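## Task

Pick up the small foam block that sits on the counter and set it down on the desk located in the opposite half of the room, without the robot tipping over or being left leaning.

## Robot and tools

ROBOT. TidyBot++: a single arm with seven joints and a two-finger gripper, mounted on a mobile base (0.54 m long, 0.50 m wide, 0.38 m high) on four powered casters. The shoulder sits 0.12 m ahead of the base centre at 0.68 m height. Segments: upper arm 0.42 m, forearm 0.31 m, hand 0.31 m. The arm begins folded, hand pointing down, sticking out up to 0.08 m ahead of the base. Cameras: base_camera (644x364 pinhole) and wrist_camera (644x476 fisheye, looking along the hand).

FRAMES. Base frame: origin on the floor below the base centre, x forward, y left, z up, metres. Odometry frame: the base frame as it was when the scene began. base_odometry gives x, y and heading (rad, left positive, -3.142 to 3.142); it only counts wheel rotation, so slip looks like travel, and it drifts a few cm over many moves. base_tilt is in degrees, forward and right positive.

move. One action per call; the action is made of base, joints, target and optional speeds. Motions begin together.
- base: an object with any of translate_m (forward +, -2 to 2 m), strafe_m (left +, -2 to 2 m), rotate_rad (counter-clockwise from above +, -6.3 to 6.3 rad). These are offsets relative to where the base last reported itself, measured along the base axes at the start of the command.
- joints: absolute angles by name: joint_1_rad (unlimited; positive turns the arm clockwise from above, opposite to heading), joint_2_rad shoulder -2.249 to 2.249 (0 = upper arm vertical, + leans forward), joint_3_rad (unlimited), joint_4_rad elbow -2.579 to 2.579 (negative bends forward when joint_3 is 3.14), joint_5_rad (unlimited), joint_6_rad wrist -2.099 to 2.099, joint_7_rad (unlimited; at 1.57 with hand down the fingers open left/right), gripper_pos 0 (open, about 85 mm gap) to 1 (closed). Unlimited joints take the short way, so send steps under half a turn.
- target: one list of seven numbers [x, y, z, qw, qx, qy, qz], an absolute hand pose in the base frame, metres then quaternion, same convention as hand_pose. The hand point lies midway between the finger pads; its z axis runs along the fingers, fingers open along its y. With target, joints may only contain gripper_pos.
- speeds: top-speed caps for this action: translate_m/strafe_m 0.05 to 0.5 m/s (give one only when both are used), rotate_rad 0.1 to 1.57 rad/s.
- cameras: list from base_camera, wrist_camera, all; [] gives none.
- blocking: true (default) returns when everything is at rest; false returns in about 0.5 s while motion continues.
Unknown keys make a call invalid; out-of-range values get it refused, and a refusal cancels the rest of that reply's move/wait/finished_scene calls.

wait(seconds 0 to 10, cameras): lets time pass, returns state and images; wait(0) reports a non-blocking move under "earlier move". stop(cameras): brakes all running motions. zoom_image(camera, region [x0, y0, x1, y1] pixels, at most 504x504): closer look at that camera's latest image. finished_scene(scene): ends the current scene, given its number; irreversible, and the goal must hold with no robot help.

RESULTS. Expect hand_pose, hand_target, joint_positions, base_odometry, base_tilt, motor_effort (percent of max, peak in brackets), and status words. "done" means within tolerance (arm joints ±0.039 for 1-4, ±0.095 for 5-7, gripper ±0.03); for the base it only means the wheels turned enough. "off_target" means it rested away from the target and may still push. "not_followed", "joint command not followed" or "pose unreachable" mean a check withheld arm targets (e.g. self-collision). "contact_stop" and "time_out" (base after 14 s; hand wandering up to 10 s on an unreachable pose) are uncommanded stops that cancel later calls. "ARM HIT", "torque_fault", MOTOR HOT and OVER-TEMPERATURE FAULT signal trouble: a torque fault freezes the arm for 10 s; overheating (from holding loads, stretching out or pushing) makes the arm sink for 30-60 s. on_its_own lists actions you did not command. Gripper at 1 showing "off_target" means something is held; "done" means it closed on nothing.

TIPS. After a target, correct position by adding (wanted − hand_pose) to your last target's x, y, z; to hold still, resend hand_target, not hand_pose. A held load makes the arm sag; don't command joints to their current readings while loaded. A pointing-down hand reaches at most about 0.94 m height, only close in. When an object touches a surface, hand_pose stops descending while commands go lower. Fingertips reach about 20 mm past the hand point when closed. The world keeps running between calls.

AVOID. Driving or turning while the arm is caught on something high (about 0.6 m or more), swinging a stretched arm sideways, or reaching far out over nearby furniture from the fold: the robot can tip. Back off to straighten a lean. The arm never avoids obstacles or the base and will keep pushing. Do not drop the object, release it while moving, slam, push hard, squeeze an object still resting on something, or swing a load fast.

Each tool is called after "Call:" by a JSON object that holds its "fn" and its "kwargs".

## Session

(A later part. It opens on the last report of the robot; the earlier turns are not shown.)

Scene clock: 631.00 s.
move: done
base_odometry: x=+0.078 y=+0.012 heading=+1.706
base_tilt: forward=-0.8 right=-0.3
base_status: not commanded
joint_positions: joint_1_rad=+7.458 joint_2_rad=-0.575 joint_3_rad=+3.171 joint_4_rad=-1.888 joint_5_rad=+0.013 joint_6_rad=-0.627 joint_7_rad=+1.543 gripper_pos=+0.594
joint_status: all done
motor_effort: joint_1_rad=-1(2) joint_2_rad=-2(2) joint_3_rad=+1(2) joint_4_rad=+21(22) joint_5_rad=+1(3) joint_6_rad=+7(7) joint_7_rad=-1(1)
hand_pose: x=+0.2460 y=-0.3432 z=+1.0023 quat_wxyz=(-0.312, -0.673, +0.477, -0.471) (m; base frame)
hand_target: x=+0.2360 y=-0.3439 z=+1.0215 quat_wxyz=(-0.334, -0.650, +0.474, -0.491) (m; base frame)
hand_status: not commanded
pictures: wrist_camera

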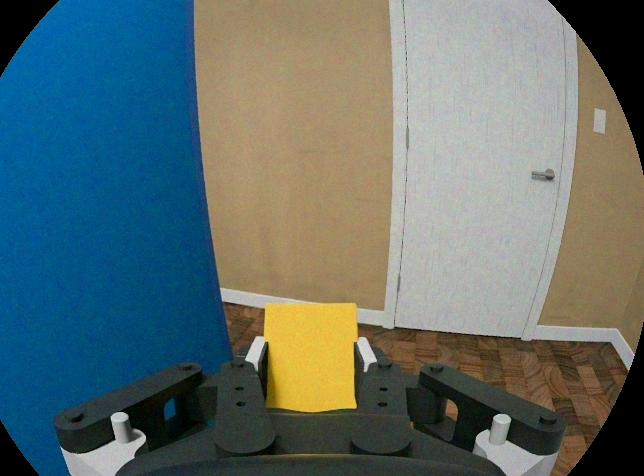

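Call:
{"fn": "move", "kwargs": {"base": {"strafe_m": -1.34}, "speeds": {"strafe_m": 0.4}, "joints": {"joint_1_rad": 0.0}, "cameras": ["wrist_camera", "base_camera"]}}

Scene clock: 657.10 s.
move: done
base_odometry: x=+1.406 y=+0.193 heading=+1.707
base_tilt: forward=-0.7 right=-0.3
base_status: done
joint_positions: joint_1_rad=+6.308 joint_2_rad=-0.585 joint_3_rad=+3.171 joint_4_rad=-1.889 joint_5_rad=+0.013 joint_6_rad=-0.627 joint_7_rad=+1.543 gripper_pos=+0.594
joint_status: all done
motor_effort: joint_1_rad=-1(2) joint_2_rad=-1(2) joint_3_rad=+1(3) joint_4_rad=+22(22) joint_5_rad=+1(3) joint_6_rad=+7(8) joint_7_rad=-1(1)
hand_pose: x=+0.4808 y=-0.0241 z=+1.0061 quat_wxyz=(-0.006, -0.822, +0.034, -0.569) (m; base frame)
hand_target: x=+0.4819 y=-0.0156 z=+1.0215 quat_wxyz=(+0.002, -0.804, +0.024, -0.594) (m; base frame)
hand_status: not commanded
pictures: base_camera, wrist_camera

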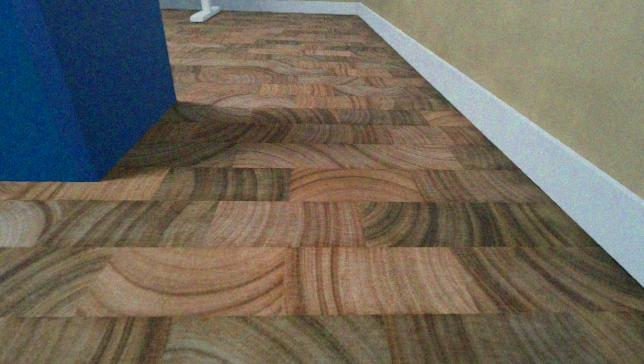

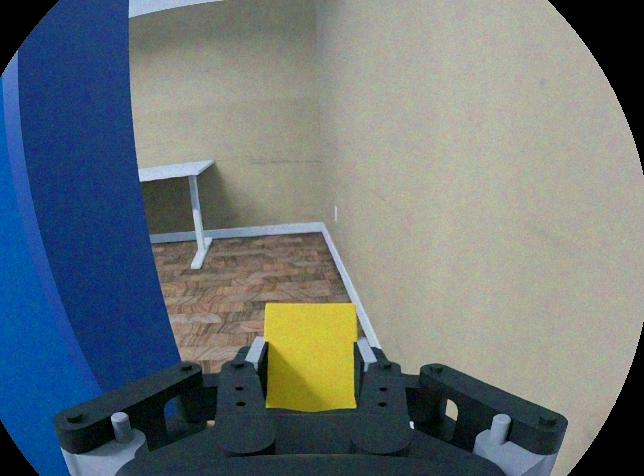

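Call:
{"fn": "zoom_image", "kwargs": {"camera": "wrist_camera", "region": [120, 130, 350, 300]}}

Scaled by 2.191.

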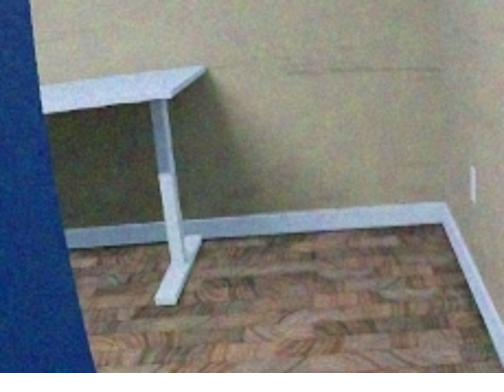

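Call:
{"fn": "move", "kwargs": {"base": {"translate_m": 1.5, "strafe_m": 0.01}, "speeds": {"translate_m": 0.4}, "cameras": ["wrist_camera", "base_camera"]}}

Call:
{"fn": "move", "kwargs": {"joints": {"joint_1_rad": -0.9}, "cameras": ["wrist_camera"]}}

Scene clock: 742.43 s.
move: done
base_odometry: x=+1.193 y=+1.678 heading=+1.707
base_tilt: forward=-0.7 right=-0.3
base_status: done
joint_positions: joint_1_rad=+6.308 joint_2_rad=-0.589 joint_3_rad=+3.171 joint_4_rad=-1.890 joint_5_rad=+0.013 joint_6_rad=-0.625 joint_7_rad=+1.543 gripper_pos=+0.594
joint_status: not commanded
motor_effort: joint_1_rad=-1(1) joint_2_rad=+0(4) joint_3_rad=+1(2) joint_4_rad=+21(22) joint_5_rad=+1(2) joint_6_rad=+7(8) joint_7_rad=-1(1)
hand_pose: x=+0.4796 y=-0.0241 z=+1.0075 quat_wxyz=(-0.006, -0.820, +0.034, -0.571) (m; base frame)
hand_target: x=+0.4819 y=-0.0156 z=+1.0215 quat_wxyz=(+0.002, -0.804, +0.024, -0.594) (m; base frame)
hand_status: not commanded
pictures: base_camera, wrist_camera

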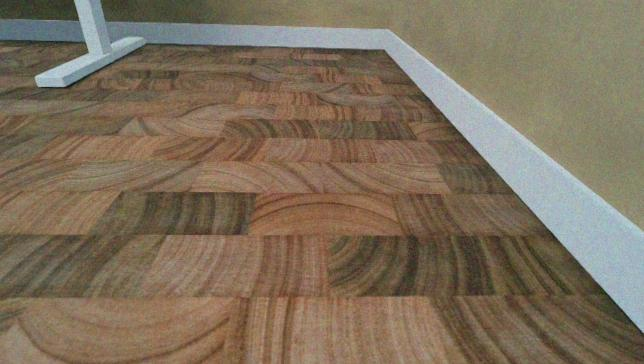

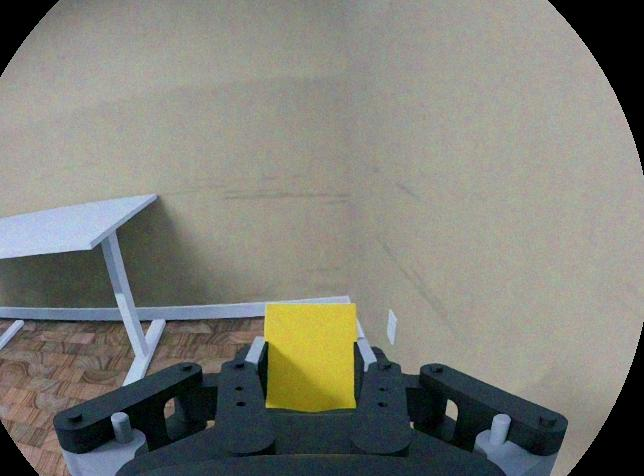

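Scene clock: 744.60 s.
move: done
base_odometry: x=+1.193 y=+1.678 heading=+1.707
base_tilt: forward=-0.8 right=-0.3
base_status: not commanded
joint_positions: joint_1_rad=+5.408 joint_2_rad=-0.589 joint_3_rad=+3.171 joint_4_rad=-1.890 joint_5_rad=+0.013 joint_6_rad=-0.625 joint_7_rad=+1.543 gripper_pos=+0.594
joint_status: all done
motor_effort: joint_1_rad=-1(2) joint_2_rad=-1(1) joint_3_rad=+1(2) joint_4_rad=+21(22) joint_5_rad=+1(2) joint_6_rad=+7(7) joint_7_rad=-1(1)
hand_pose: x=+0.3621 y=+0.2674 z=+1.0075 quat_wxyz=(+0.243, -0.753, -0.326, -0.517) (m; base frame)
hand_target: x=+0.3568 y=+0.2746 z=+1.0215 quat_wxyz=(+0.260, -0.735, -0.328, -0.534) (m; base frame)
hand_status: not commanded
pictures: wrist_camera

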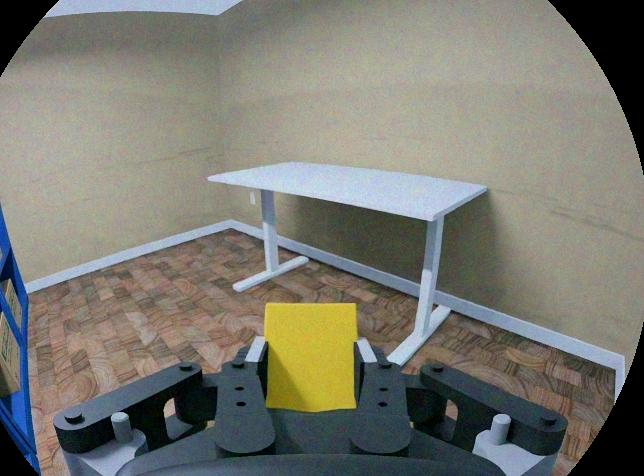

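Call:
{"fn": "move", "kwargs": {"base": {"translate_m": 0.7, "strafe_m": 1.2}, "speeds": {"translate_m": 0.4}, "cameras": ["wrist_camera", "base_camera"]}}

Call:
{"fn": "move", "kwargs": {"joints": {"joint_1_rad": 0.0}, "cameras": ["wrist_camera"]}}

Scene clock: 812.07 s.
move: done
base_odometry: x=-0.091 y=+2.209 heading=+1.707
base_tilt: forward=-0.7 right=-0.3
base_status: done
joint_positions: joint_1_rad=+5.408 joint_2_rad=-0.592 joint_3_rad=+3.171 joint_4_rad=-1.890 joint_5_rad=+0.013 joint_6_rad=-0.625 joint_7_rad=+1.543 gripper_pos=+0.594
joint_status: not commanded
motor_effort: joint_1_rad=+0(2) joint_2_rad=+0(4) joint_3_rad=+1(2) joint_4_rad=+21(22) joint_5_rad=+1(2) joint_6_rad=+7(7) joint_7_rad=-1(2)
hand_pose: x=+0.3615 y=+0.2668 z=+1.0085 quat_wxyz=(+0.244, -0.753, -0.326, -0.518) (m; base frame)
hand_target: x=+0.3568 y=+0.2746 z=+1.0215 quat_wxyz=(+0.260, -0.735, -0.328, -0.534) (m; base frame)
hand_status: not commanded
pictures: base_camera, wrist_camera

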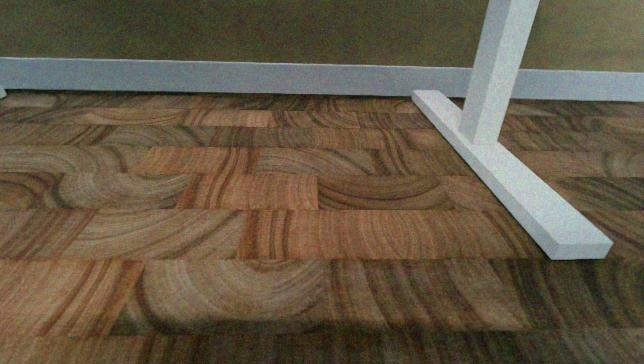

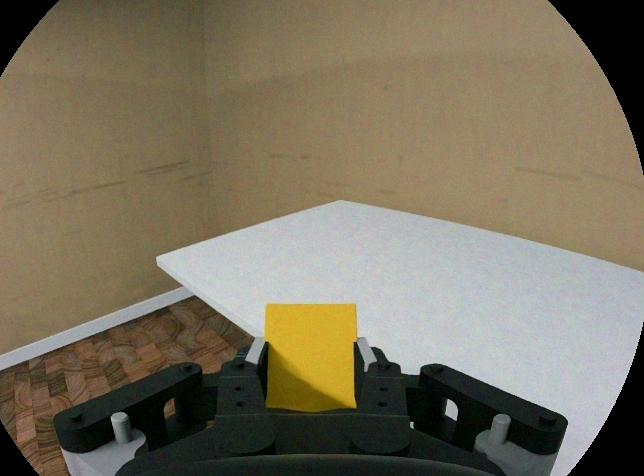

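Scene clock: 814.23 s.
move: done
base_odometry: x=-0.091 y=+2.209 heading=+1.707
base_tilt: forward=-0.7 right=-0.3
base_status: not commanded
joint_positions: joint_1_rad=+6.258 joint_2_rad=-0.592 joint_3_rad=+3.171 joint_4_rad=-1.890 joint_5_rad=+0.013 joint_6_rad=-0.625 joint_7_rad=+1.543 gripper_pos=+0.594
joint_status: all done
motor_effort: joint_1_rad=+0(2) joint_2_rad=-1(2) joint_3_rad=+1(2) joint_4_rad=+21(22) joint_5_rad=+2(3) joint_6_rad=+7(7) joint_7_rad=-1(1)
hand_pose: x=+0.4795 y=-0.0062 z=+1.0085 quat_wxyz=(+0.009, -0.820, +0.014, -0.572) (m; base frame)
hand_target: x=+0.4819 y=-0.0156 z=+1.0215 quat_wxyz=(+0.002, -0.804, +0.024, -0.594) (m; base frame)
hand_status: not commanded
pictures: wrist_camera

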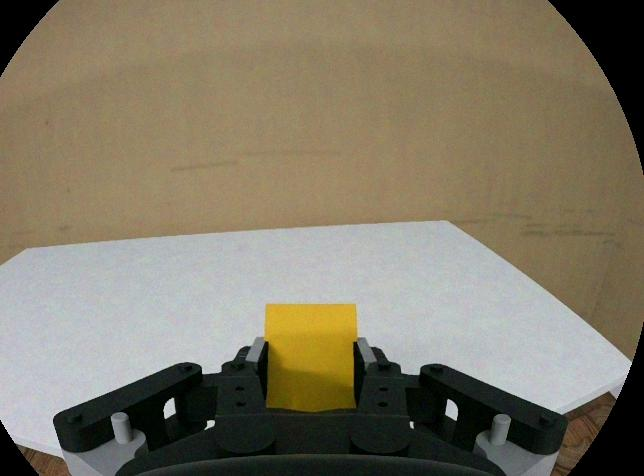

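Call:
{"fn": "wait", "kwargs": {"seconds": 0, "cameras": ["base_camera", "wrist_camera"]}}

Call:
{"fn": "zoom_image", "kwargs": {"camera": "base_camera", "region": [380, 40, 644, 280]}}

Call:
{"fn": "zoom_image", "kwargs": {"camera": "base_camera", "region": [0, 40, 264, 280]}}

Scene clock: 853.40 s.
base_odometry: x=-0.091 y=+2.209 heading=+1.707
base_tilt: forward=-0.7 right=-0.3
base_status: not commanded
joint_positions: joint_1_rad=+6.258 joint_2_rad=-0.592 joint_3_rad=+3.171 joint_4_rad=-1.890 joint_5_rad=+0.013 joint_6_rad=-0.625 joint_7_rad=+1.543 gripper_pos=+0.594
joint_status: all done
motor_effort: joint_1_rad=-1(2) joint_2_rad=-1(2) joint_3_rad=+1(2) joint_4_rad=+21(22) joint_5_rad=+1(3) joint_6_rad=+8(7) joint_7_rad=-1(1)
hand_pose: x=+0.4795 y=-0.0062 z=+1.0085 quat_wxyz=(+0.009, -0.820, +0.014, -0.572) (m; base frame)
hand_target: x=+0.4819 y=-0.0156 z=+1.0215 quat_wxyz=(+0.002, -0.804, +0.024, -0.594) (m; base frame)
hand_status: not commanded
pictures: base_camera, wrist_camera

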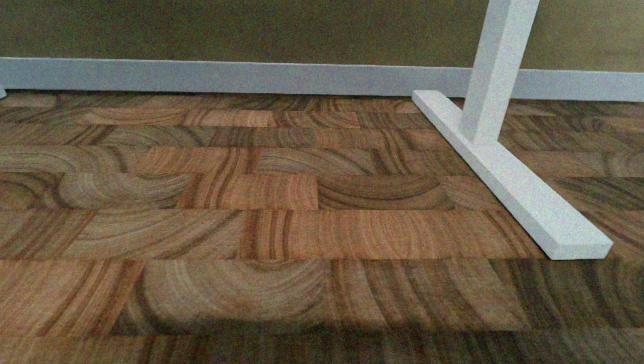

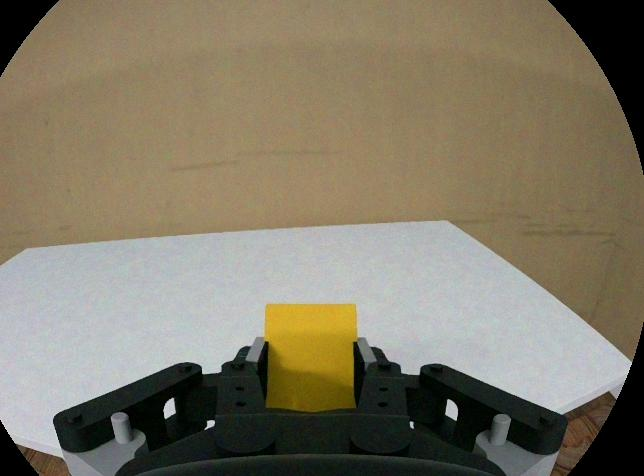

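Scaled by 1.909.

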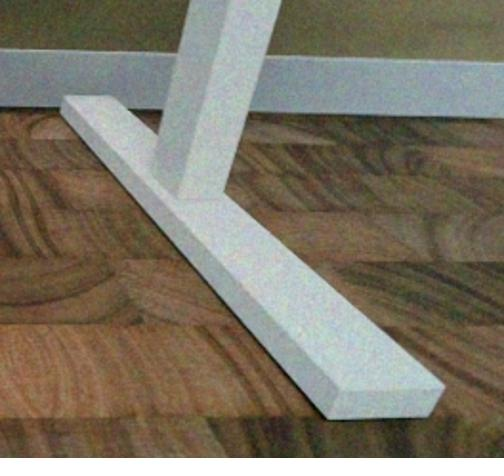

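Scaled by 1.909.

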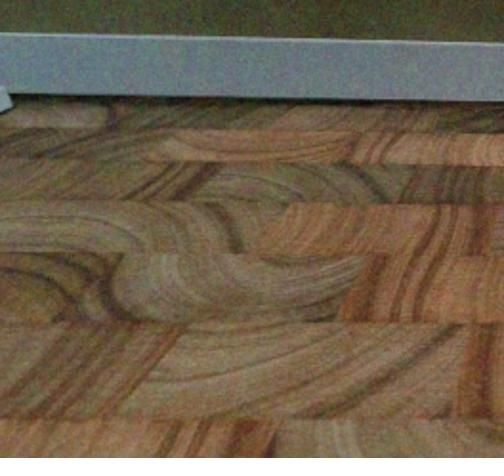

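Call:
{"fn": "move", "kwargs": {"joints": {"joint_2_rad": 0.027, "joint_4_rad": -1.203, "joint_6_rad": -1.459}, "cameras": ["wrist_camera"]}}

Scene clock: 935.93 s.
move: done
base_odometry: x=-0.091 y=+2.209 heading=+1.707
base_tilt: forward=-0.8 right=-0.3
base_status: not commanded
joint_positions: joint_1_rad=+6.258 joint_2_rad=+0.019 joint_3_rad=+3.171 joint_4_rad=-1.225 joint_5_rad=+0.013 joint_6_rad=-1.398 joint_7_rad=+1.543 gripper_pos=+0.594
joint_status: all done
motor_effort: joint_1_rad=-1(2) joint_2_rad=-20(21) joint_3_rad=+1(2) joint_4_rad=+18(22) joint_5_rad=+1(2) joint_6_rad=+3(8) joint_7_rad=-1(1)
hand_pose: x=+0.5743 y=-0.0046 z=+0.9303 quat_wxyz=(-0.004, -0.969, +0.016, -0.248) (m; base frame)
hand_target: x=+0.5628 y=-0.0158 z=+0.9275 quat_wxyz=(-0.007, -0.974, +0.029, -0.224) (m; base frame)
hand_status: not commanded
pictures: wrist_camera

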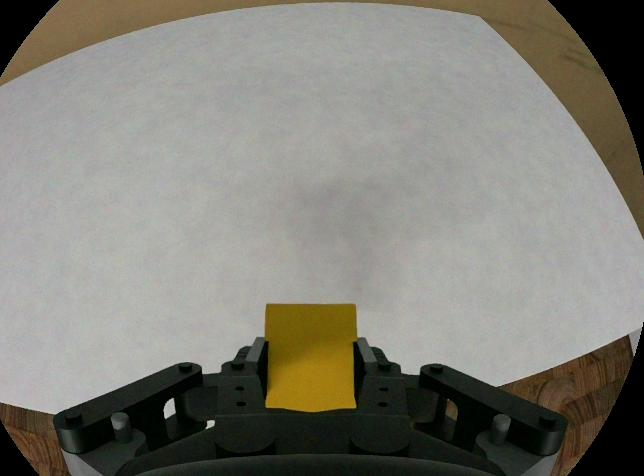

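Call:
{"fn": "zoom_image", "kwargs": {"camera": "wrist_camera", "region": [484, 220, 644, 420]}}

Call:
{"fn": "zoom_image", "kwargs": {"camera": "wrist_camera", "region": [0, 340, 160, 476]}}

Scaled by 2.520.

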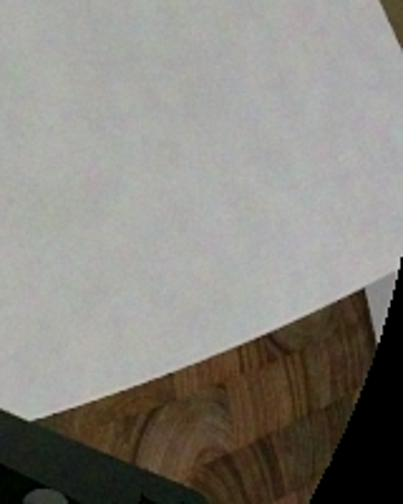

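Scaled by 3.150.

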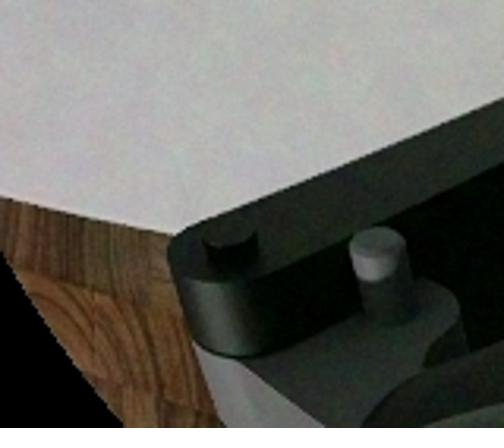

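Call:
{"fn": "move", "kwargs": {"base": {"translate_m": 0.15}, "speeds": {"translate_m": 0.2}, "cameras": ["wrist_camera", "base_camera"]}}

Call:
{"fn": "move", "kwargs": {"joints": {"joint_2_rad": -0.054, "joint_4_rad": -1.501, "joint_6_rad": -1.112}, "cameras": ["wrist_camera"]}}

Scene clock: 1009.93 s.
move: done
base_odometry: x=-0.112 y=+2.357 heading=+1.707
base_tilt: forward=-0.7 right=-0.3
base_status: done
joint_positions: joint_1_rad=+6.259 joint_2_rad=+0.028 joint_3_rad=+3.171 joint_4_rad=-1.223 joint_5_rad=+0.013 joint_6_rad=-1.403 joint_7_rad=+1.543 gripper_pos=+0.594
joint_status: not commanded
motor_effort: joint_1_rad=+0(1) joint_2_rad=-21(23) joint_3_rad=+1(1) joint_4_rad=+19(20) joint_5_rad=+0(3) joint_6_rad=+3(4) joint_7_rad=-1(1)
hand_pose: x=+0.5752 y=-0.0048 z=+0.9263 quat_wxyz=(-0.004, -0.970, +0.016, -0.241) (m; base frame)
hand_target: x=+0.5628 y=-0.0158 z=+0.9275 quat_wxyz=(-0.007, -0.974, +0.029, -0.224) (m; base frame)
hand_status: not commanded
pictures: base_camera, wrist_camera

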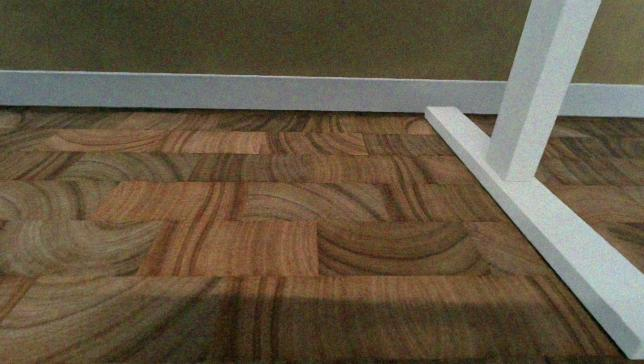

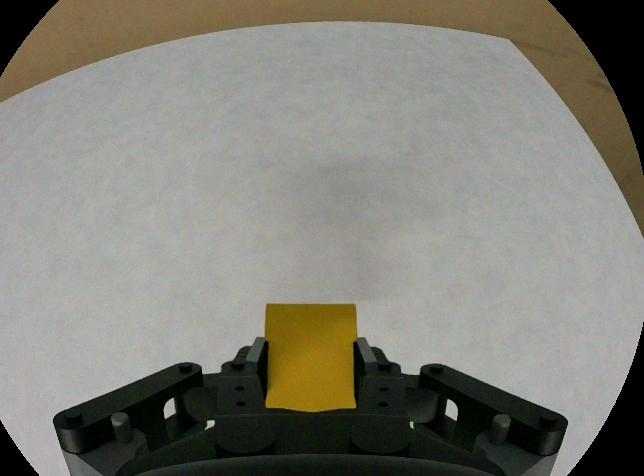

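Scene clock: 1011.60 s.
move: done
base_odometry: x=-0.112 y=+2.357 heading=+1.707
base_tilt: forward=-0.7 right=-0.3
base_status: not commanded
joint_positions: joint_1_rad=+6.259 joint_2_rad=-0.018 joint_3_rad=+3.171 joint_4_rad=-1.489 joint_5_rad=+0.013 joint_6_rad=-1.172 joint_7_rad=+1.543 gripper_pos=+0.594
joint_status: all done
motor_effort: joint_1_rad=+0(2) joint_2_rad=-20(21) joint_3_rad=+1(1) joint_4_rad=+19(21) joint_5_rad=+1(2) joint_6_rad=+3(4) joint_7_rad=-1(1)
hand_pose: x=+0.5734 y=-0.0048 z=+0.8606 quat_wxyz=(-0.003, -0.969, +0.015, -0.247) (m; base frame)
hand_target: x=+0.5796 y=-0.0164 z=+0.8809 quat_wxyz=(-0.006, -0.957, +0.027, -0.287) (m; base frame)
hand_status: not commanded
pictures: wrist_camera

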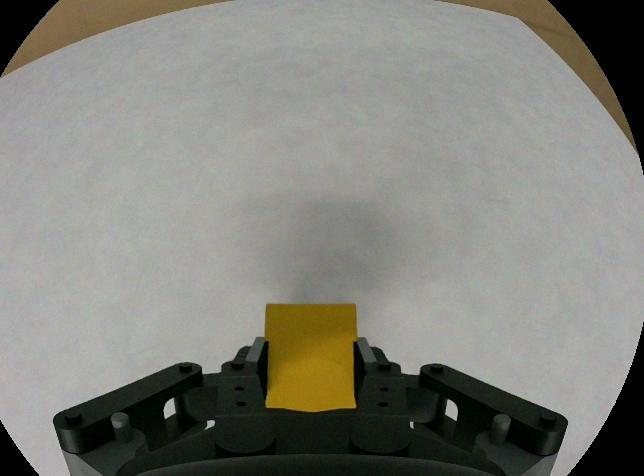

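Call:
{"fn": "move", "kwargs": {"joints": {"joint_2_rad": -0.056, "joint_4_rad": -1.544, "joint_6_rad": -1.071}, "cameras": ["wrist_camera"]}}

Call:
{"fn": "zoom_image", "kwargs": {"camera": "wrist_camera", "region": [200, 220, 420, 430]}}

Scene clock: 1024.30 s.
move: done
base_odometry: x=-0.112 y=+2.357 heading=+1.707
base_tilt: forward=-0.7 right=-0.3
base_status: not commanded
joint_positions: joint_1_rad=+6.259 joint_2_rad=-0.023 joint_3_rad=+3.171 joint_4_rad=-1.535 joint_5_rad=+0.013 joint_6_rad=-1.128 joint_7_rad=+1.543 gripper_pos=+0.594
joint_status: all done
motor_effort: joint_1_rad=-1(1) joint_2_rad=-19(20) joint_3_rad=+1(1) joint_4_rad=+20(21) joint_5_rad=+2(2) joint_6_rad=+3(4) joint_7_rad=-1(1)
hand_pose: x=+0.5732 y=-0.0047 z=+0.8482 quat_wxyz=(-0.003, -0.968, +0.015, -0.249) (m; base frame)
hand_target: x=+0.5801 y=-0.0163 z=+0.8680 quat_wxyz=(-0.006, -0.957, +0.027, -0.287) (m; base frame)
hand_status: not commanded
pictures: wrist_camera

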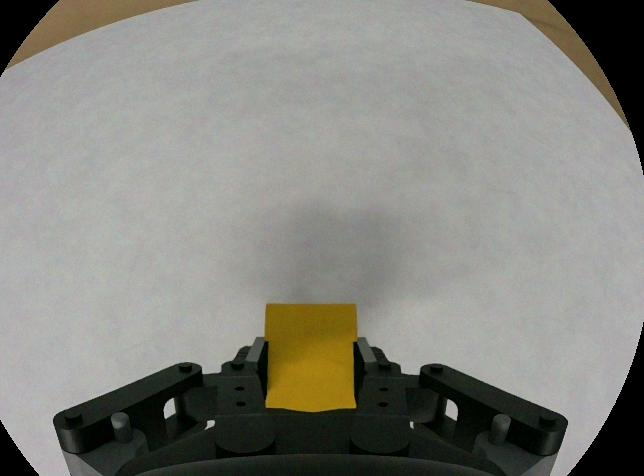

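Scaled by 2.291.

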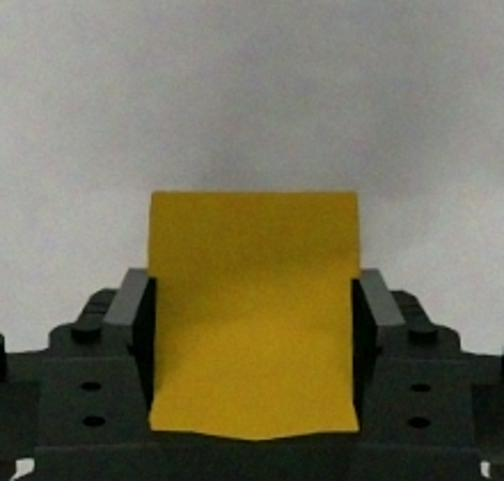

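Call:
{"fn": "move", "kwargs": {"joints": {"joint_2_rad": -0.057, "joint_4_rad": -1.561, "joint_6_rad": -1.055}, "cameras": []}}

Call:
{"fn": "move", "kwargs": {"joints": {"joint_2_rad": -0.058, "joint_4_rad": -1.578, "joint_6_rad": -1.038}, "cameras": ["wrist_camera"]}}

Call:
{"fn": "zoom_image", "kwargs": {"camera": "wrist_camera", "region": [200, 220, 420, 430]}}

Scene clock: 1031.10 s.
move: done
base_odometry: x=-0.112 y=+2.357 heading=+1.707
base_tilt: forward=-0.7 right=-0.3
base_status: not commanded
joint_positions: joint_1_rad=+6.259 joint_2_rad=-0.024 joint_3_rad=+3.171 joint_4_rad=-1.551 joint_5_rad=+0.013 joint_6_rad=-1.110 joint_7_rad=+1.543 gripper_pos=+0.594
joint_status: all done
motor_effort: joint_1_rad=-1(1) joint_2_rad=-19(20) joint_3_rad=+1(1) joint_4_rad=+20(21) joint_5_rad=+2(2) joint_6_rad=+4(4) joint_7_rad=-1(1)
hand_pose: x=+0.5735 y=-0.0047 z=+0.8438 quat_wxyz=(-0.003, -0.968, +0.015, -0.250) (m; base frame)
hand_target: x=+0.5800 y=-0.0163 z=+0.8629 quat_wxyz=(-0.006, -0.957, +0.026, -0.287) (m; base frame)
hand_status: not commanded
pictures: none
No camera images: "cameras" was empty.

Scene clock: 1031.67 s.
move: done
base_odometry: x=-0.112 y=+2.357 heading=+1.707
base_tilt: forward=-0.7 right=-0.3
base_status: not commanded
joint_positions: joint_1_rad=+6.259 joint_2_rad=-0.031 joint_3_rad=+3.171 joint_4_rad=-1.563 joint_5_rad=+0.013 joint_6_rad=-1.093 joint_7_rad=+1.543 gripper_pos=+0.594
joint_status: all done
motor_effort: joint_1_rad=+0(1) joint_2_rad=-19(19) joint_3_rad=+1(1) joint_4_rad=+19(20) joint_5_rad=+2(2) joint_6_rad=+3(4) joint_7_rad=-1(1)
hand_pose: x=+0.5742 y=-0.0047 z=+0.8440 quat_wxyz=(-0.003, -0.967, +0.015, -0.256) (m; base frame)
hand_target: x=+0.5802 y=-0.0163 z=+0.8581 quat_wxyz=(-0.006, -0.957, +0.026, -0.288) (m; base frame)
hand_status: not commanded
pictures: wrist_camera

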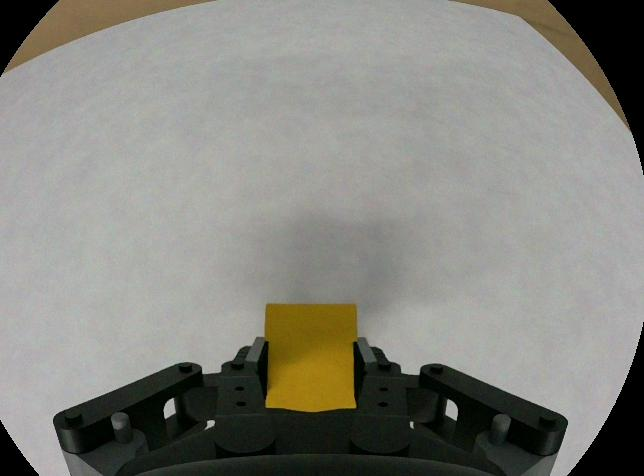

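Scaled by 2.291.

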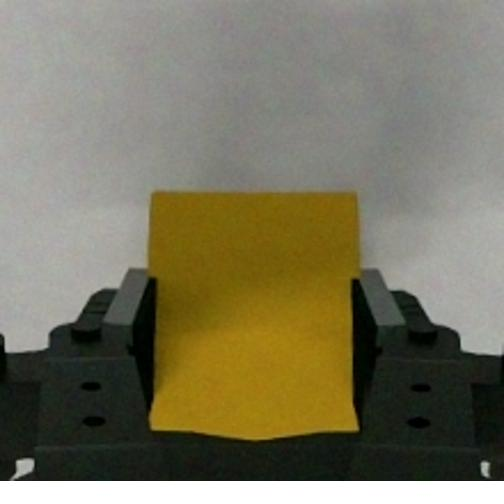

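Call:
{"fn": "move", "kwargs": {"joints": {"joint_2_rad": -0.056, "joint_4_rad": -1.588, "joint_6_rad": -1.038}, "cameras": []}}

Scene clock: 1045.60 s.
move: done
base_odometry: x=-0.112 y=+2.357 heading=+1.707
base_tilt: forward=-0.7 right=-0.3
base_status: not commanded
joint_positions: joint_1_rad=+6.259 joint_2_rad=-0.033 joint_3_rad=+3.171 joint_4_rad=-1.566 joint_5_rad=+0.013 joint_6_rad=-1.089 joint_7_rad=+1.543 gripper_pos=+0.594
joint_status: all done
motor_effort: joint_1_rad=+0(1) joint_2_rad=-18(18) joint_3_rad=+1(1) joint_4_rad=+19(19) joint_5_rad=+1(2) joint_6_rad=+3(4) joint_7_rad=-1(1)
hand_pose: x=+0.5741 y=-0.0047 z=+0.8439 quat_wxyz=(-0.003, -0.966, +0.015, -0.257) (m; base frame)
hand_target: x=+0.5781 y=-0.0162 z=+0.8523 quat_wxyz=(-0.006, -0.959, +0.026, -0.282) (m; base frame)
hand_status: not commanded
pictures: none
No camera images: "cameras" was empty.

Call:
{"fn": "move", "kwargs": {"joints": {"gripper_pos": 0.5}, "cameras": ["wrist_camera"]}}

Call:
{"fn": "move", "kwargs": {"joints": {"gripper_pos": 0.3}, "cameras": ["wrist_camera"]}}

Scene clock: 1053.03 s.
move: done
base_odometry: x=-0.112 y=+2.357 heading=+1.707
base_tilt: forward=-0.7 right=-0.3
base_status: not commanded
joint_positions: joint_1_rad=+6.259 joint_2_rad=-0.033 joint_3_rad=+3.171 joint_4_rad=-1.576 joint_5_rad=+0.013 joint_6_rad=-1.089 joint_7_rad=+1.543 gripper_pos=+0.500
joint_status: all done
motor_effort: joint_1_rad=-1(2) joint_2_rad=-19(20) joint_3_rad=+0(1) joint_4_rad=+19(20) joint_5_rad=+1(3) joint_6_rad=+4(4) joint_7_rad=-1(1)
hand_pose: x=+0.5716 y=-0.0047 z=+0.8395 quat_wxyz=(-0.003, -0.968, +0.015, -0.252) (m; base frame)
hand_target: x=+0.5781 y=-0.0162 z=+0.8523 quat_wxyz=(-0.006, -0.959, +0.026, -0.282) (m; base frame)
hand_status: not commanded
pictures: wrist_camera

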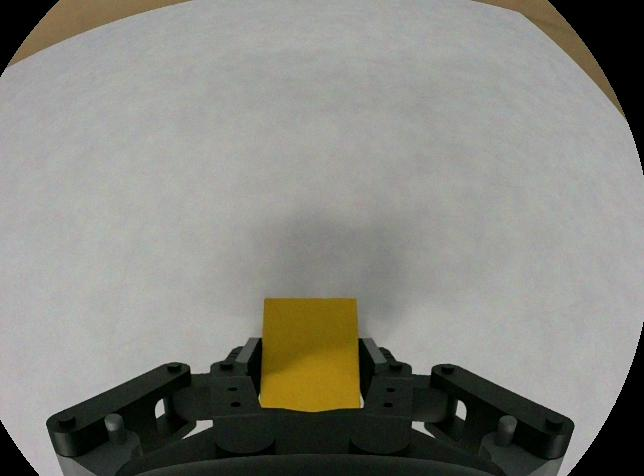

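Scene clock: 1053.67 s.
move: done
base_odometry: x=-0.112 y=+2.357 heading=+1.707
base_tilt: forward=-0.7 right=-0.2
base_status: not commanded
joint_positions: joint_1_rad=+6.259 joint_2_rad=-0.033 joint_3_rad=+3.171 joint_4_rad=-1.576 joint_5_rad=+0.013 joint_6_rad=-1.089 joint_7_rad=+1.543 gripper_pos=+0.300
joint_status: all done
motor_effort: joint_1_rad=-1(1) joint_2_rad=-19(19) joint_3_rad=+1(1) joint_4_rad=+20(20) joint_5_rad=+2(2) joint_6_rad=+3(4) joint_7_rad=-1(1)
hand_pose: x=+0.5716 y=-0.0047 z=+0.8395 quat_wxyz=(-0.003, -0.968, +0.015, -0.252) (m; base frame)
hand_target: x=+0.5781 y=-0.0162 z=+0.8523 quat_wxyz=(-0.006, -0.959, +0.026, -0.282) (m; base frame)
hand_status: not commanded
pictures: wrist_camera

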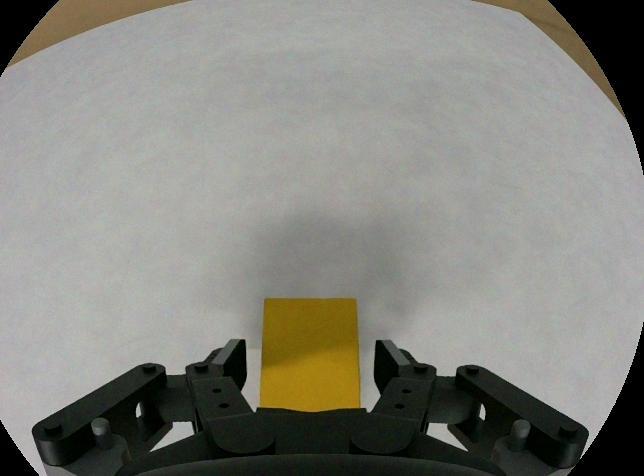

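Call:
{"fn": "move", "kwargs": {"joints": {"gripper_pos": 0.1}, "cameras": []}}

Call:
{"fn": "move", "kwargs": {"joints": {"joint_4_rad": -1.38}, "cameras": ["wrist_camera"]}}

Scene clock: 1061.10 s.
move: done
base_odometry: x=-0.112 y=+2.357 heading=+1.707
base_tilt: forward=-0.7 right=-0.3
base_status: not commanded
joint_positions: joint_1_rad=+6.259 joint_2_rad=-0.033 joint_3_rad=+3.171 joint_4_rad=-1.576 joint_5_rad=+0.013 joint_6_rad=-1.089 joint_7_rad=+1.543 gripper_pos=+0.100
joint_status: all done
motor_effort: joint_1_rad=+0(1) joint_2_rad=-19(19) joint_3_rad=+1(1) joint_4_rad=+19(20) joint_5_rad=+1(2) joint_6_rad=+3(4) joint_7_rad=-1(1)
hand_pose: x=+0.5716 y=-0.0047 z=+0.8395 quat_wxyz=(-0.003, -0.968, +0.015, -0.252) (m; base frame)
hand_target: x=+0.5781 y=-0.0162 z=+0.8523 quat_wxyz=(-0.006, -0.959, +0.026, -0.282) (m; base frame)
hand_status: not commanded
pictures: none
No camera images: "cameras" was empty.

Scene clock: 1062.30 s.
move: done
base_odometry: x=-0.112 y=+2.357 heading=+1.707
base_tilt: forward=-0.8 right=-0.3
base_status: not commanded
joint_positions: joint_1_rad=+6.259 joint_2_rad=-0.033 joint_3_rad=+3.171 joint_4_rad=-1.397 joint_5_rad=+0.013 joint_6_rad=-1.088 joint_7_rad=+1.543 gripper_pos=+0.100
joint_status: all done
motor_effort: joint_1_rad=-1(1) joint_2_rad=-19(21) joint_3_rad=+1(2) joint_4_rad=+20(22) joint_5_rad=+1(2) joint_6_rad=+5(5) joint_7_rad=-1(1)
hand_pose: x=+0.6110 y=-0.0050 z=+0.9270 quat_wxyz=(-0.002, -0.941, +0.015, -0.338) (m; base frame)
hand_target: x=+0.6192 y=-0.0176 z=+0.9573 quat_wxyz=(-0.006, -0.925, +0.026, -0.380) (m; base frame)
hand_status: not commanded
pictures: wrist_camera

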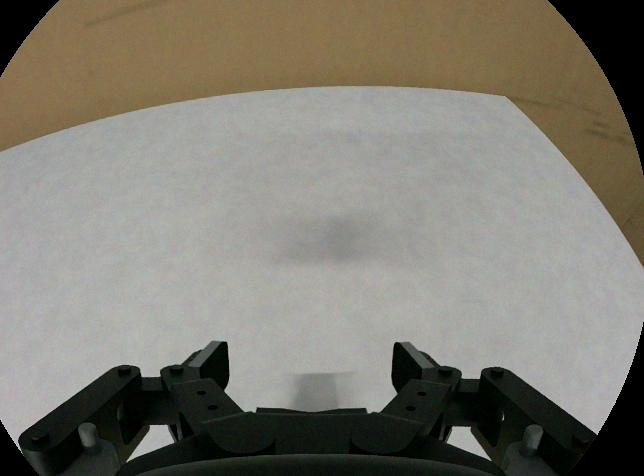

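Call:
{"fn": "move", "kwargs": {"base": {"translate_m": -0.3}, "speeds": {"translate_m": 0.3}, "joints": {"joint_2_rad": -0.6, "joint_4_rad": -1.9, "joint_6_rad": -0.8}, "cameras": ["wrist_camera"]}}

Scene clock: 1070.63 s.
move: done
base_odometry: x=-0.071 y=+2.060 heading=+1.708
base_tilt: forward=-0.7 right=-0.2
base_status: done
joint_positions: joint_1_rad=+6.261 joint_2_rad=-0.594 joint_3_rad=+3.171 joint_4_rad=-1.886 joint_5_rad=+0.013 joint_6_rad=-0.859 joint_7_rad=+1.543 gripper_pos=+0.100
joint_status: all done
motor_effort: joint_1_rad=+0(4) joint_2_rad=+0(25) joint_3_rad=+1(3) joint_4_rad=+20(21) joint_5_rad=+1(3) joint_6_rad=+6(7) joint_7_rad=-1(1)
hand_pose: x=+0.4464 y=-0.0067 z=+0.9462 quat_wxyz=(+0.007, -0.880, +0.016, -0.475) (m; base frame)
hand_target: x=+0.4531 y=-0.0145 z=+0.9561 quat_wxyz=(+0.002, -0.867, +0.025, -0.497) (m; base frame)
hand_status: not commanded
pictures: wrist_camera

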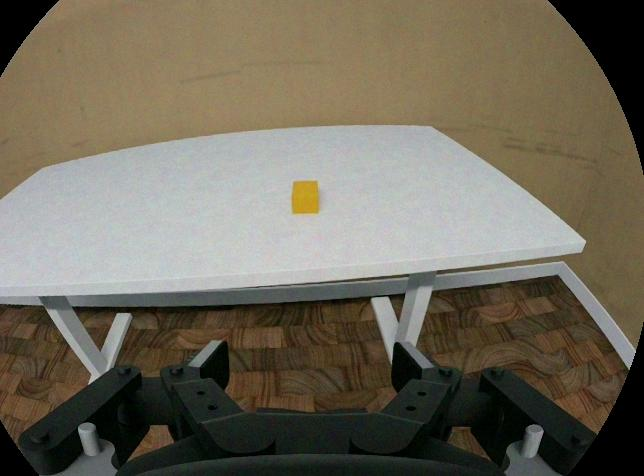

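Call:
{"fn": "move", "kwargs": {"base": {"translate_m": 0.3}, "speeds": {"translate_m": 0.3}, "joints": {"gripper_pos": 0.0}, "target": [0.572, -0.005, 0.93, 0.0, 0.969, 0.0, 0.247], "cameras": ["wrist_camera"]}}

Scene clock: 1182.23 s.
move: done
base_odometry: x=-0.112 y=+2.357 heading=+1.708
base_tilt: forward=-0.8 right=-0.3
base_status: done
joint_positions: joint_1_rad=+6.261 joint_2_rad=+0.023 joint_3_rad=+3.171 joint_4_rad=-1.253 joint_5_rad=+0.013 joint_6_rad=-1.337 joint_7_rad=+1.547 gripper_pos=+0.000
joint_status: all done
motor_effort: joint_1_rad=-1(2) joint_2_rad=-20(25) joint_3_rad=+1(2) joint_4_rad=+19(22) joint_5_rad=+2(2) joint_6_rad=+4(7) joint_7_rad=+0(1)
hand_pose: x=+0.5868 y=-0.0058 z=+0.9254 quat_wxyz=(-0.005, -0.965, +0.015, -0.262) (m; base frame)
hand_target: x=+0.5720 y=-0.0050 z=+0.9300 quat_wxyz=(+0.000, -0.969, +0.000, -0.247) (m; base frame)
hand_status: done (0.016 m and 2.5 deg from the pose sent, 0.127 m and 28.2 deg at the start)
pictures: wrist_camera

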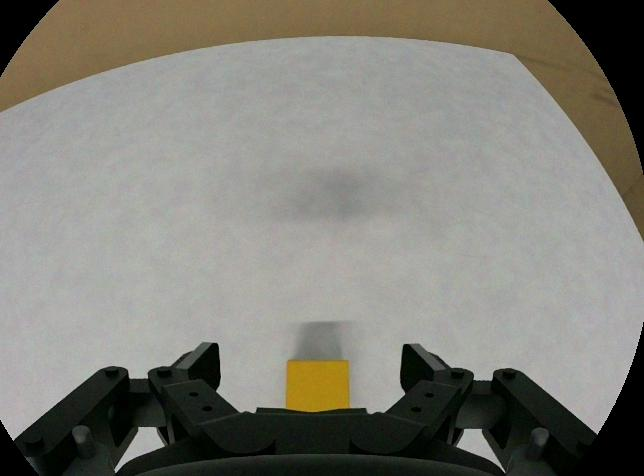

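Call:
{"fn": "move", "kwargs": {"joints": {"joint_1_rad": 0.016, "joint_2_rad": -0.054, "joint_4_rad": -1.572, "joint_6_rad": -1.044}, "cameras": ["wrist_camera"]}}

Scene clock: 1209.50 s.
move: done
base_odometry: x=-0.112 y=+2.357 heading=+1.708
base_tilt: forward=-0.7 right=-0.3
base_status: not commanded
joint_positions: joint_1_rad=+6.274 joint_2_rad=-0.019 joint_3_rad=+3.171 joint_4_rad=-1.560 joint_5_rad=+0.013 joint_6_rad=-1.104 joint_7_rad=+1.547 gripper_pos=+0.000
joint_status: all done
motor_effort: joint_1_rad=-1(2) joint_2_rad=-20(21) joint_3_rad=+1(1) joint_4_rad=+20(21) joint_5_rad=+1(2) joint_6_rad=+3(4) joint_7_rad=-1(1)
hand_pose: x=+0.5739 y=-0.0114 z=+0.8381 quat_wxyz=(-0.006, -0.969, +0.020, -0.246) (m; base frame)
hand_target: x=+0.5807 y=-0.0192 z=+0.8581 quat_wxyz=(-0.004, -0.958, +0.016, -0.286) (m; base frame)
hand_status: not commanded
pictures: wrist_camera

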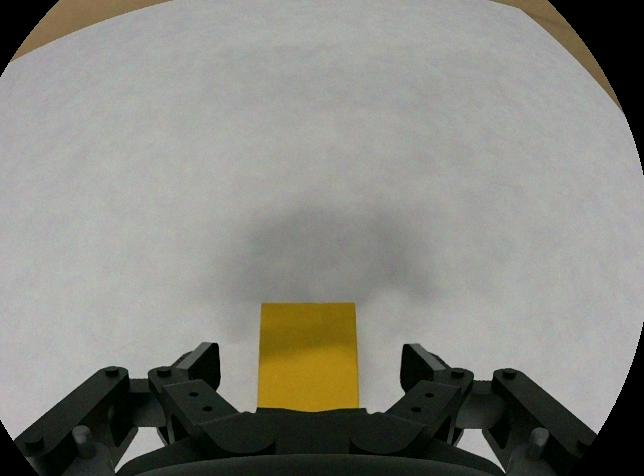

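Call:
{"fn": "move", "kwargs": {"joints": {"joint_4_rad": -1.531}, "cameras": []}}

Call:
{"fn": "move", "kwargs": {"joints": {"gripper_pos": 0.62}, "cameras": ["wrist_camera"]}}

Call:
{"fn": "move", "kwargs": {"joints": {"joint_4_rad": -1.4}, "cameras": ["wrist_camera"]}}

Scene clock: 1229.60 s.
move: done
base_odometry: x=-0.112 y=+2.357 heading=+1.708
base_tilt: forward=-0.7 right=-0.3
base_status: not commanded
joint_positions: joint_1_rad=+6.274 joint_2_rad=-0.021 joint_3_rad=+3.171 joint_4_rad=-1.541 joint_5_rad=+0.013 joint_6_rad=-1.100 joint_7_rad=+1.547 gripper_pos=+0.000
joint_status: all done
motor_effort: joint_1_rad=-1(2) joint_2_rad=-19(20) joint_3_rad=+1(1) joint_4_rad=+20(20) joint_5_rad=+2(2) joint_6_rad=+3(4) joint_7_rad=-1(1)
hand_pose: x=+0.5792 y=-0.0115 z=+0.8484 quat_wxyz=(-0.006, -0.966, +0.020, -0.258) (m; base frame)
hand_target: x=+0.5903 y=-0.0197 z=+0.8782 quat_wxyz=(-0.005, -0.952, +0.015, -0.305) (m; base frame)
hand_status: not commanded
pictures: none
No camera images: "cameras" was empty.

Scene clock: 1230.50 s.
move: done
base_odometry: x=-0.112 y=+2.357 heading=+1.708
base_tilt: forward=-0.7 right=-0.3
base_status: not commanded
joint_positions: joint_1_rad=+6.274 joint_2_rad=-0.024 joint_3_rad=+3.171 joint_4_rad=-1.541 joint_5_rad=+0.013 joint_6_rad=-1.100 joint_7_rad=+1.547 gripper_pos=+0.598
joint_status: all done
motor_effort: joint_1_rad=-1(1) joint_2_rad=-19(20) joint_3_rad=+0(1) joint_4_rad=+20(20) joint_5_rad=+2(2) joint_6_rad=+4(4) joint_7_rad=-1(1)
hand_pose: x=+0.5789 y=-0.0115 z=+0.8497 quat_wxyz=(-0.006, -0.966, +0.020, -0.259) (m; base frame)
hand_target: x=+0.5903 y=-0.0197 z=+0.8782 quat_wxyz=(-0.005, -0.952, +0.015, -0.305) (m; base frame)
hand_status: not commanded
pictures: wrist_camera

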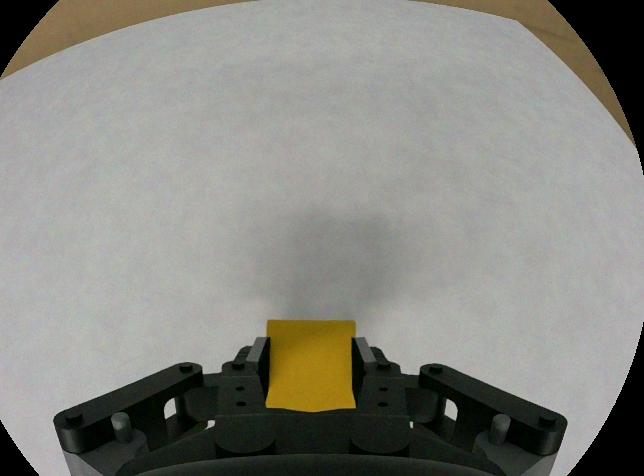

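Scene clock: 1231.50 s.
move: done
base_odometry: x=-0.112 y=+2.357 heading=+1.708
base_tilt: forward=-0.7 right=-0.3
base_status: not commanded
joint_positions: joint_1_rad=+6.274 joint_2_rad=-0.027 joint_3_rad=+3.171 joint_4_rad=-1.415 joint_5_rad=+0.013 joint_6_rad=-1.097 joint_7_rad=+1.547 gripper_pos=+0.598
joint_status: all done
motor_effort: joint_1_rad=-1(2) joint_2_rad=-20(21) joint_3_rad=+1(1) joint_4_rad=+20(21) joint_5_rad=+1(2) joint_6_rad=+4(5) joint_7_rad=-1(1)
hand_pose: x=+0.6069 y=-0.0121 z=+0.9128 quat_wxyz=(-0.005, -0.946, +0.020, -0.322) (m; base frame)
hand_target: x=+0.6153 y=-0.0211 z=+0.9446 quat_wxyz=(-0.007, -0.930, +0.015, -0.367) (m; base frame)
hand_status: not commanded
pictures: wrist_camera

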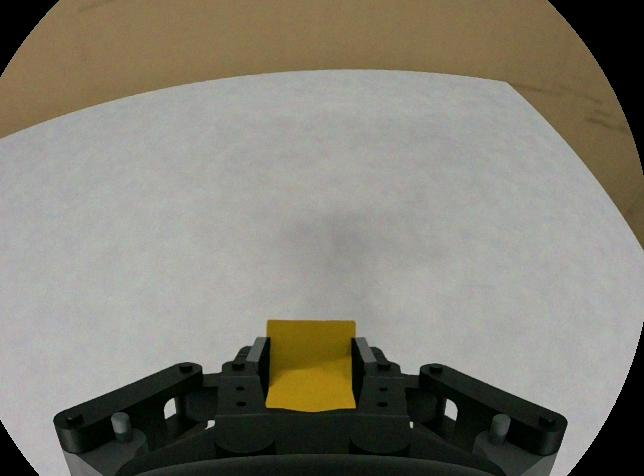

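Call:
{"fn": "move", "kwargs": {"joints": {"joint_4_rad": -1.55}, "cameras": []}}

Call:
{"fn": "move", "kwargs": {"joints": {"joint_4_rad": -1.562}, "cameras": ["wrist_camera"]}}

Scene clock: 1241.43 s.
move: done
base_odometry: x=-0.112 y=+2.357 heading=+1.708
base_tilt: forward=-0.8 right=-0.2
base_status: not commanded
joint_positions: joint_1_rad=+6.274 joint_2_rad=-0.027 joint_3_rad=+3.171 joint_4_rad=-1.543 joint_5_rad=+0.013 joint_6_rad=-1.097 joint_7_rad=+1.547 gripper_pos=+0.598
joint_status: all done
motor_effort: joint_1_rad=-1(1) joint_2_rad=-19(21) joint_3_rad=+1(1) joint_4_rad=+20(22) joint_5_rad=+1(2) joint_6_rad=+4(5) joint_7_rad=-1(1)
hand_pose: x=+0.5787 y=-0.0115 z=+0.8508 quat_wxyz=(-0.005, -0.965, +0.020, -0.261) (m; base frame)
hand_target: x=+0.5860 y=-0.0195 z=+0.8688 quat_wxyz=(-0.004, -0.955, +0.016, -0.296) (m; base frame)
hand_status: not commanded
pictures: none
No camera images: "cameras" was empty.

Scene clock: 1241.93 s.
move: done
base_odometry: x=-0.112 y=+2.357 heading=+1.708
base_tilt: forward=-0.7 right=-0.3
base_status: not commanded
joint_positions: joint_1_rad=+6.274 joint_2_rad=-0.028 joint_3_rad=+3.171 joint_4_rad=-1.548 joint_5_rad=+0.013 joint_6_rad=-1.095 joint_7_rad=+1.547 gripper_pos=+0.598
joint_status: all done
motor_effort: joint_1_rad=-1(1) joint_2_rad=-18(19) joint_3_rad=+1(1) joint_4_rad=+19(20) joint_5_rad=+1(2) joint_6_rad=+3(4) joint_7_rad=-1(1)
hand_pose: x=+0.5779 y=-0.0115 z=+0.8494 quat_wxyz=(-0.005, -0.965, +0.020, -0.260) (m; base frame)
hand_target: x=+0.5831 y=-0.0193 z=+0.8630 quat_wxyz=(-0.004, -0.957, +0.016, -0.291) (m; base frame)
hand_status: not commanded
pictures: wrist_camera

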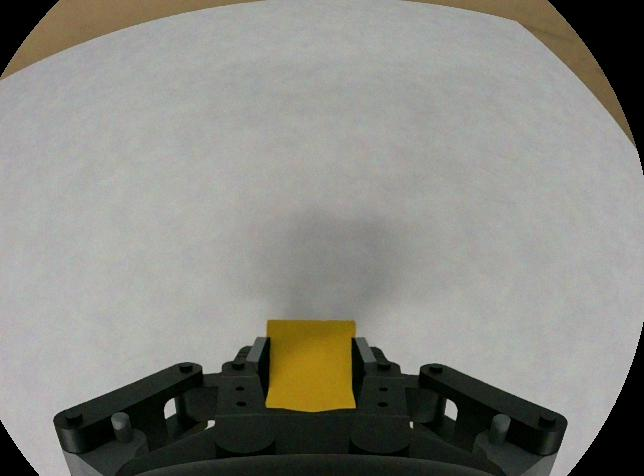

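Call:
{"fn": "move", "kwargs": {"joints": {"gripper_pos": 0.5}, "cameras": []}}

Call:
{"fn": "move", "kwargs": {"joints": {"gripper_pos": 0.1}, "cameras": ["wrist_camera"]}}

Call:
{"fn": "move", "kwargs": {"joints": {"joint_4_rad": -1.35}, "cameras": ["wrist_camera"]}}

Scene clock: 1248.07 s.
move: done
base_odometry: x=-0.112 y=+2.357 heading=+1.708
base_tilt: forward=-0.7 right=-0.3
base_status: not commanded
joint_positions: joint_1_rad=+6.274 joint_2_rad=-0.028 joint_3_rad=+3.171 joint_4_rad=-1.549 joint_5_rad=+0.013 joint_6_rad=-1.095 joint_7_rad=+1.547 gripper_pos=+0.500
joint_status: all done
motor_effort: joint_1_rad=+0(1) joint_2_rad=-19(19) joint_3_rad=+1(1) joint_4_rad=+20(20) joint_5_rad=+2(2) joint_6_rad=+4(4) joint_7_rad=-1(1)
hand_pose: x=+0.5775 y=-0.0115 z=+0.8487 quat_wxyz=(-0.005, -0.965, +0.020, -0.260) (m; base frame)
hand_target: x=+0.5831 y=-0.0193 z=+0.8630 quat_wxyz=(-0.004, -0.957, +0.016, -0.291) (m; base frame)
hand_status: not commanded
pictures: none
No camera images: "cameras" was empty.

Scene clock: 1248.83 s.
move: done
base_odometry: x=-0.112 y=+2.357 heading=+1.708
base_tilt: forward=-0.7 right=-0.3
base_status: not commanded
joint_positions: joint_1_rad=+6.274 joint_2_rad=-0.028 joint_3_rad=+3.171 joint_4_rad=-1.549 joint_5_rad=+0.013 joint_6_rad=-1.095 joint_7_rad=+1.547 gripper_pos=+0.100
joint_status: all done
motor_effort: joint_1_rad=+0(1) joint_2_rad=-19(20) joint_3_rad=+1(1) joint_4_rad=+20(20) joint_5_rad=+1(2) joint_6_rad=+4(4) joint_7_rad=-1(1)
hand_pose: x=+0.5775 y=-0.0115 z=+0.8487 quat_wxyz=(-0.005, -0.965, +0.020, -0.260) (m; base frame)
hand_target: x=+0.5831 y=-0.0193 z=+0.8630 quat_wxyz=(-0.004, -0.957, +0.016, -0.291) (m; base frame)
hand_status: not commanded
pictures: wrist_camera

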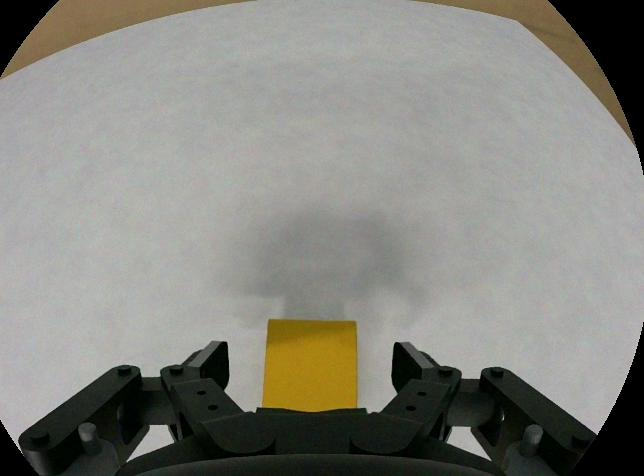

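Scene clock: 1250.03 s.
move: done
base_odometry: x=-0.112 y=+2.357 heading=+1.708
base_tilt: forward=-0.7 right=-0.3
base_status: not commanded
joint_positions: joint_1_rad=+6.274 joint_2_rad=-0.029 joint_3_rad=+3.171 joint_4_rad=-1.367 joint_5_rad=+0.013 joint_6_rad=-1.095 joint_7_rad=+1.547 gripper_pos=+0.100
joint_status: all done
motor_effort: joint_1_rad=-1(1) joint_2_rad=-20(21) joint_3_rad=+1(1) joint_4_rad=+20(23) joint_5_rad=+1(3) joint_6_rad=+5(5) joint_7_rad=-1(1)
hand_pose: x=+0.6155 y=-0.0123 z=+0.9391 quat_wxyz=(-0.005, -0.937, +0.020, -0.348) (m; base frame)
hand_target: x=+0.6225 y=-0.0215 z=+0.9708 quat_wxyz=(-0.008, -0.921, +0.015, -0.390) (m; base frame)
hand_status: not commanded
pictures: wrist_camera

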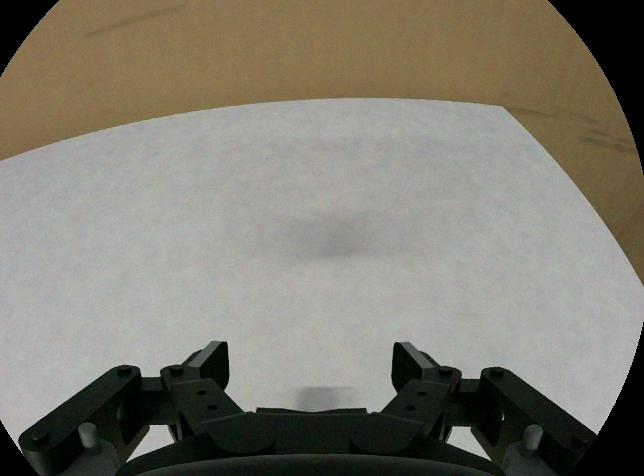

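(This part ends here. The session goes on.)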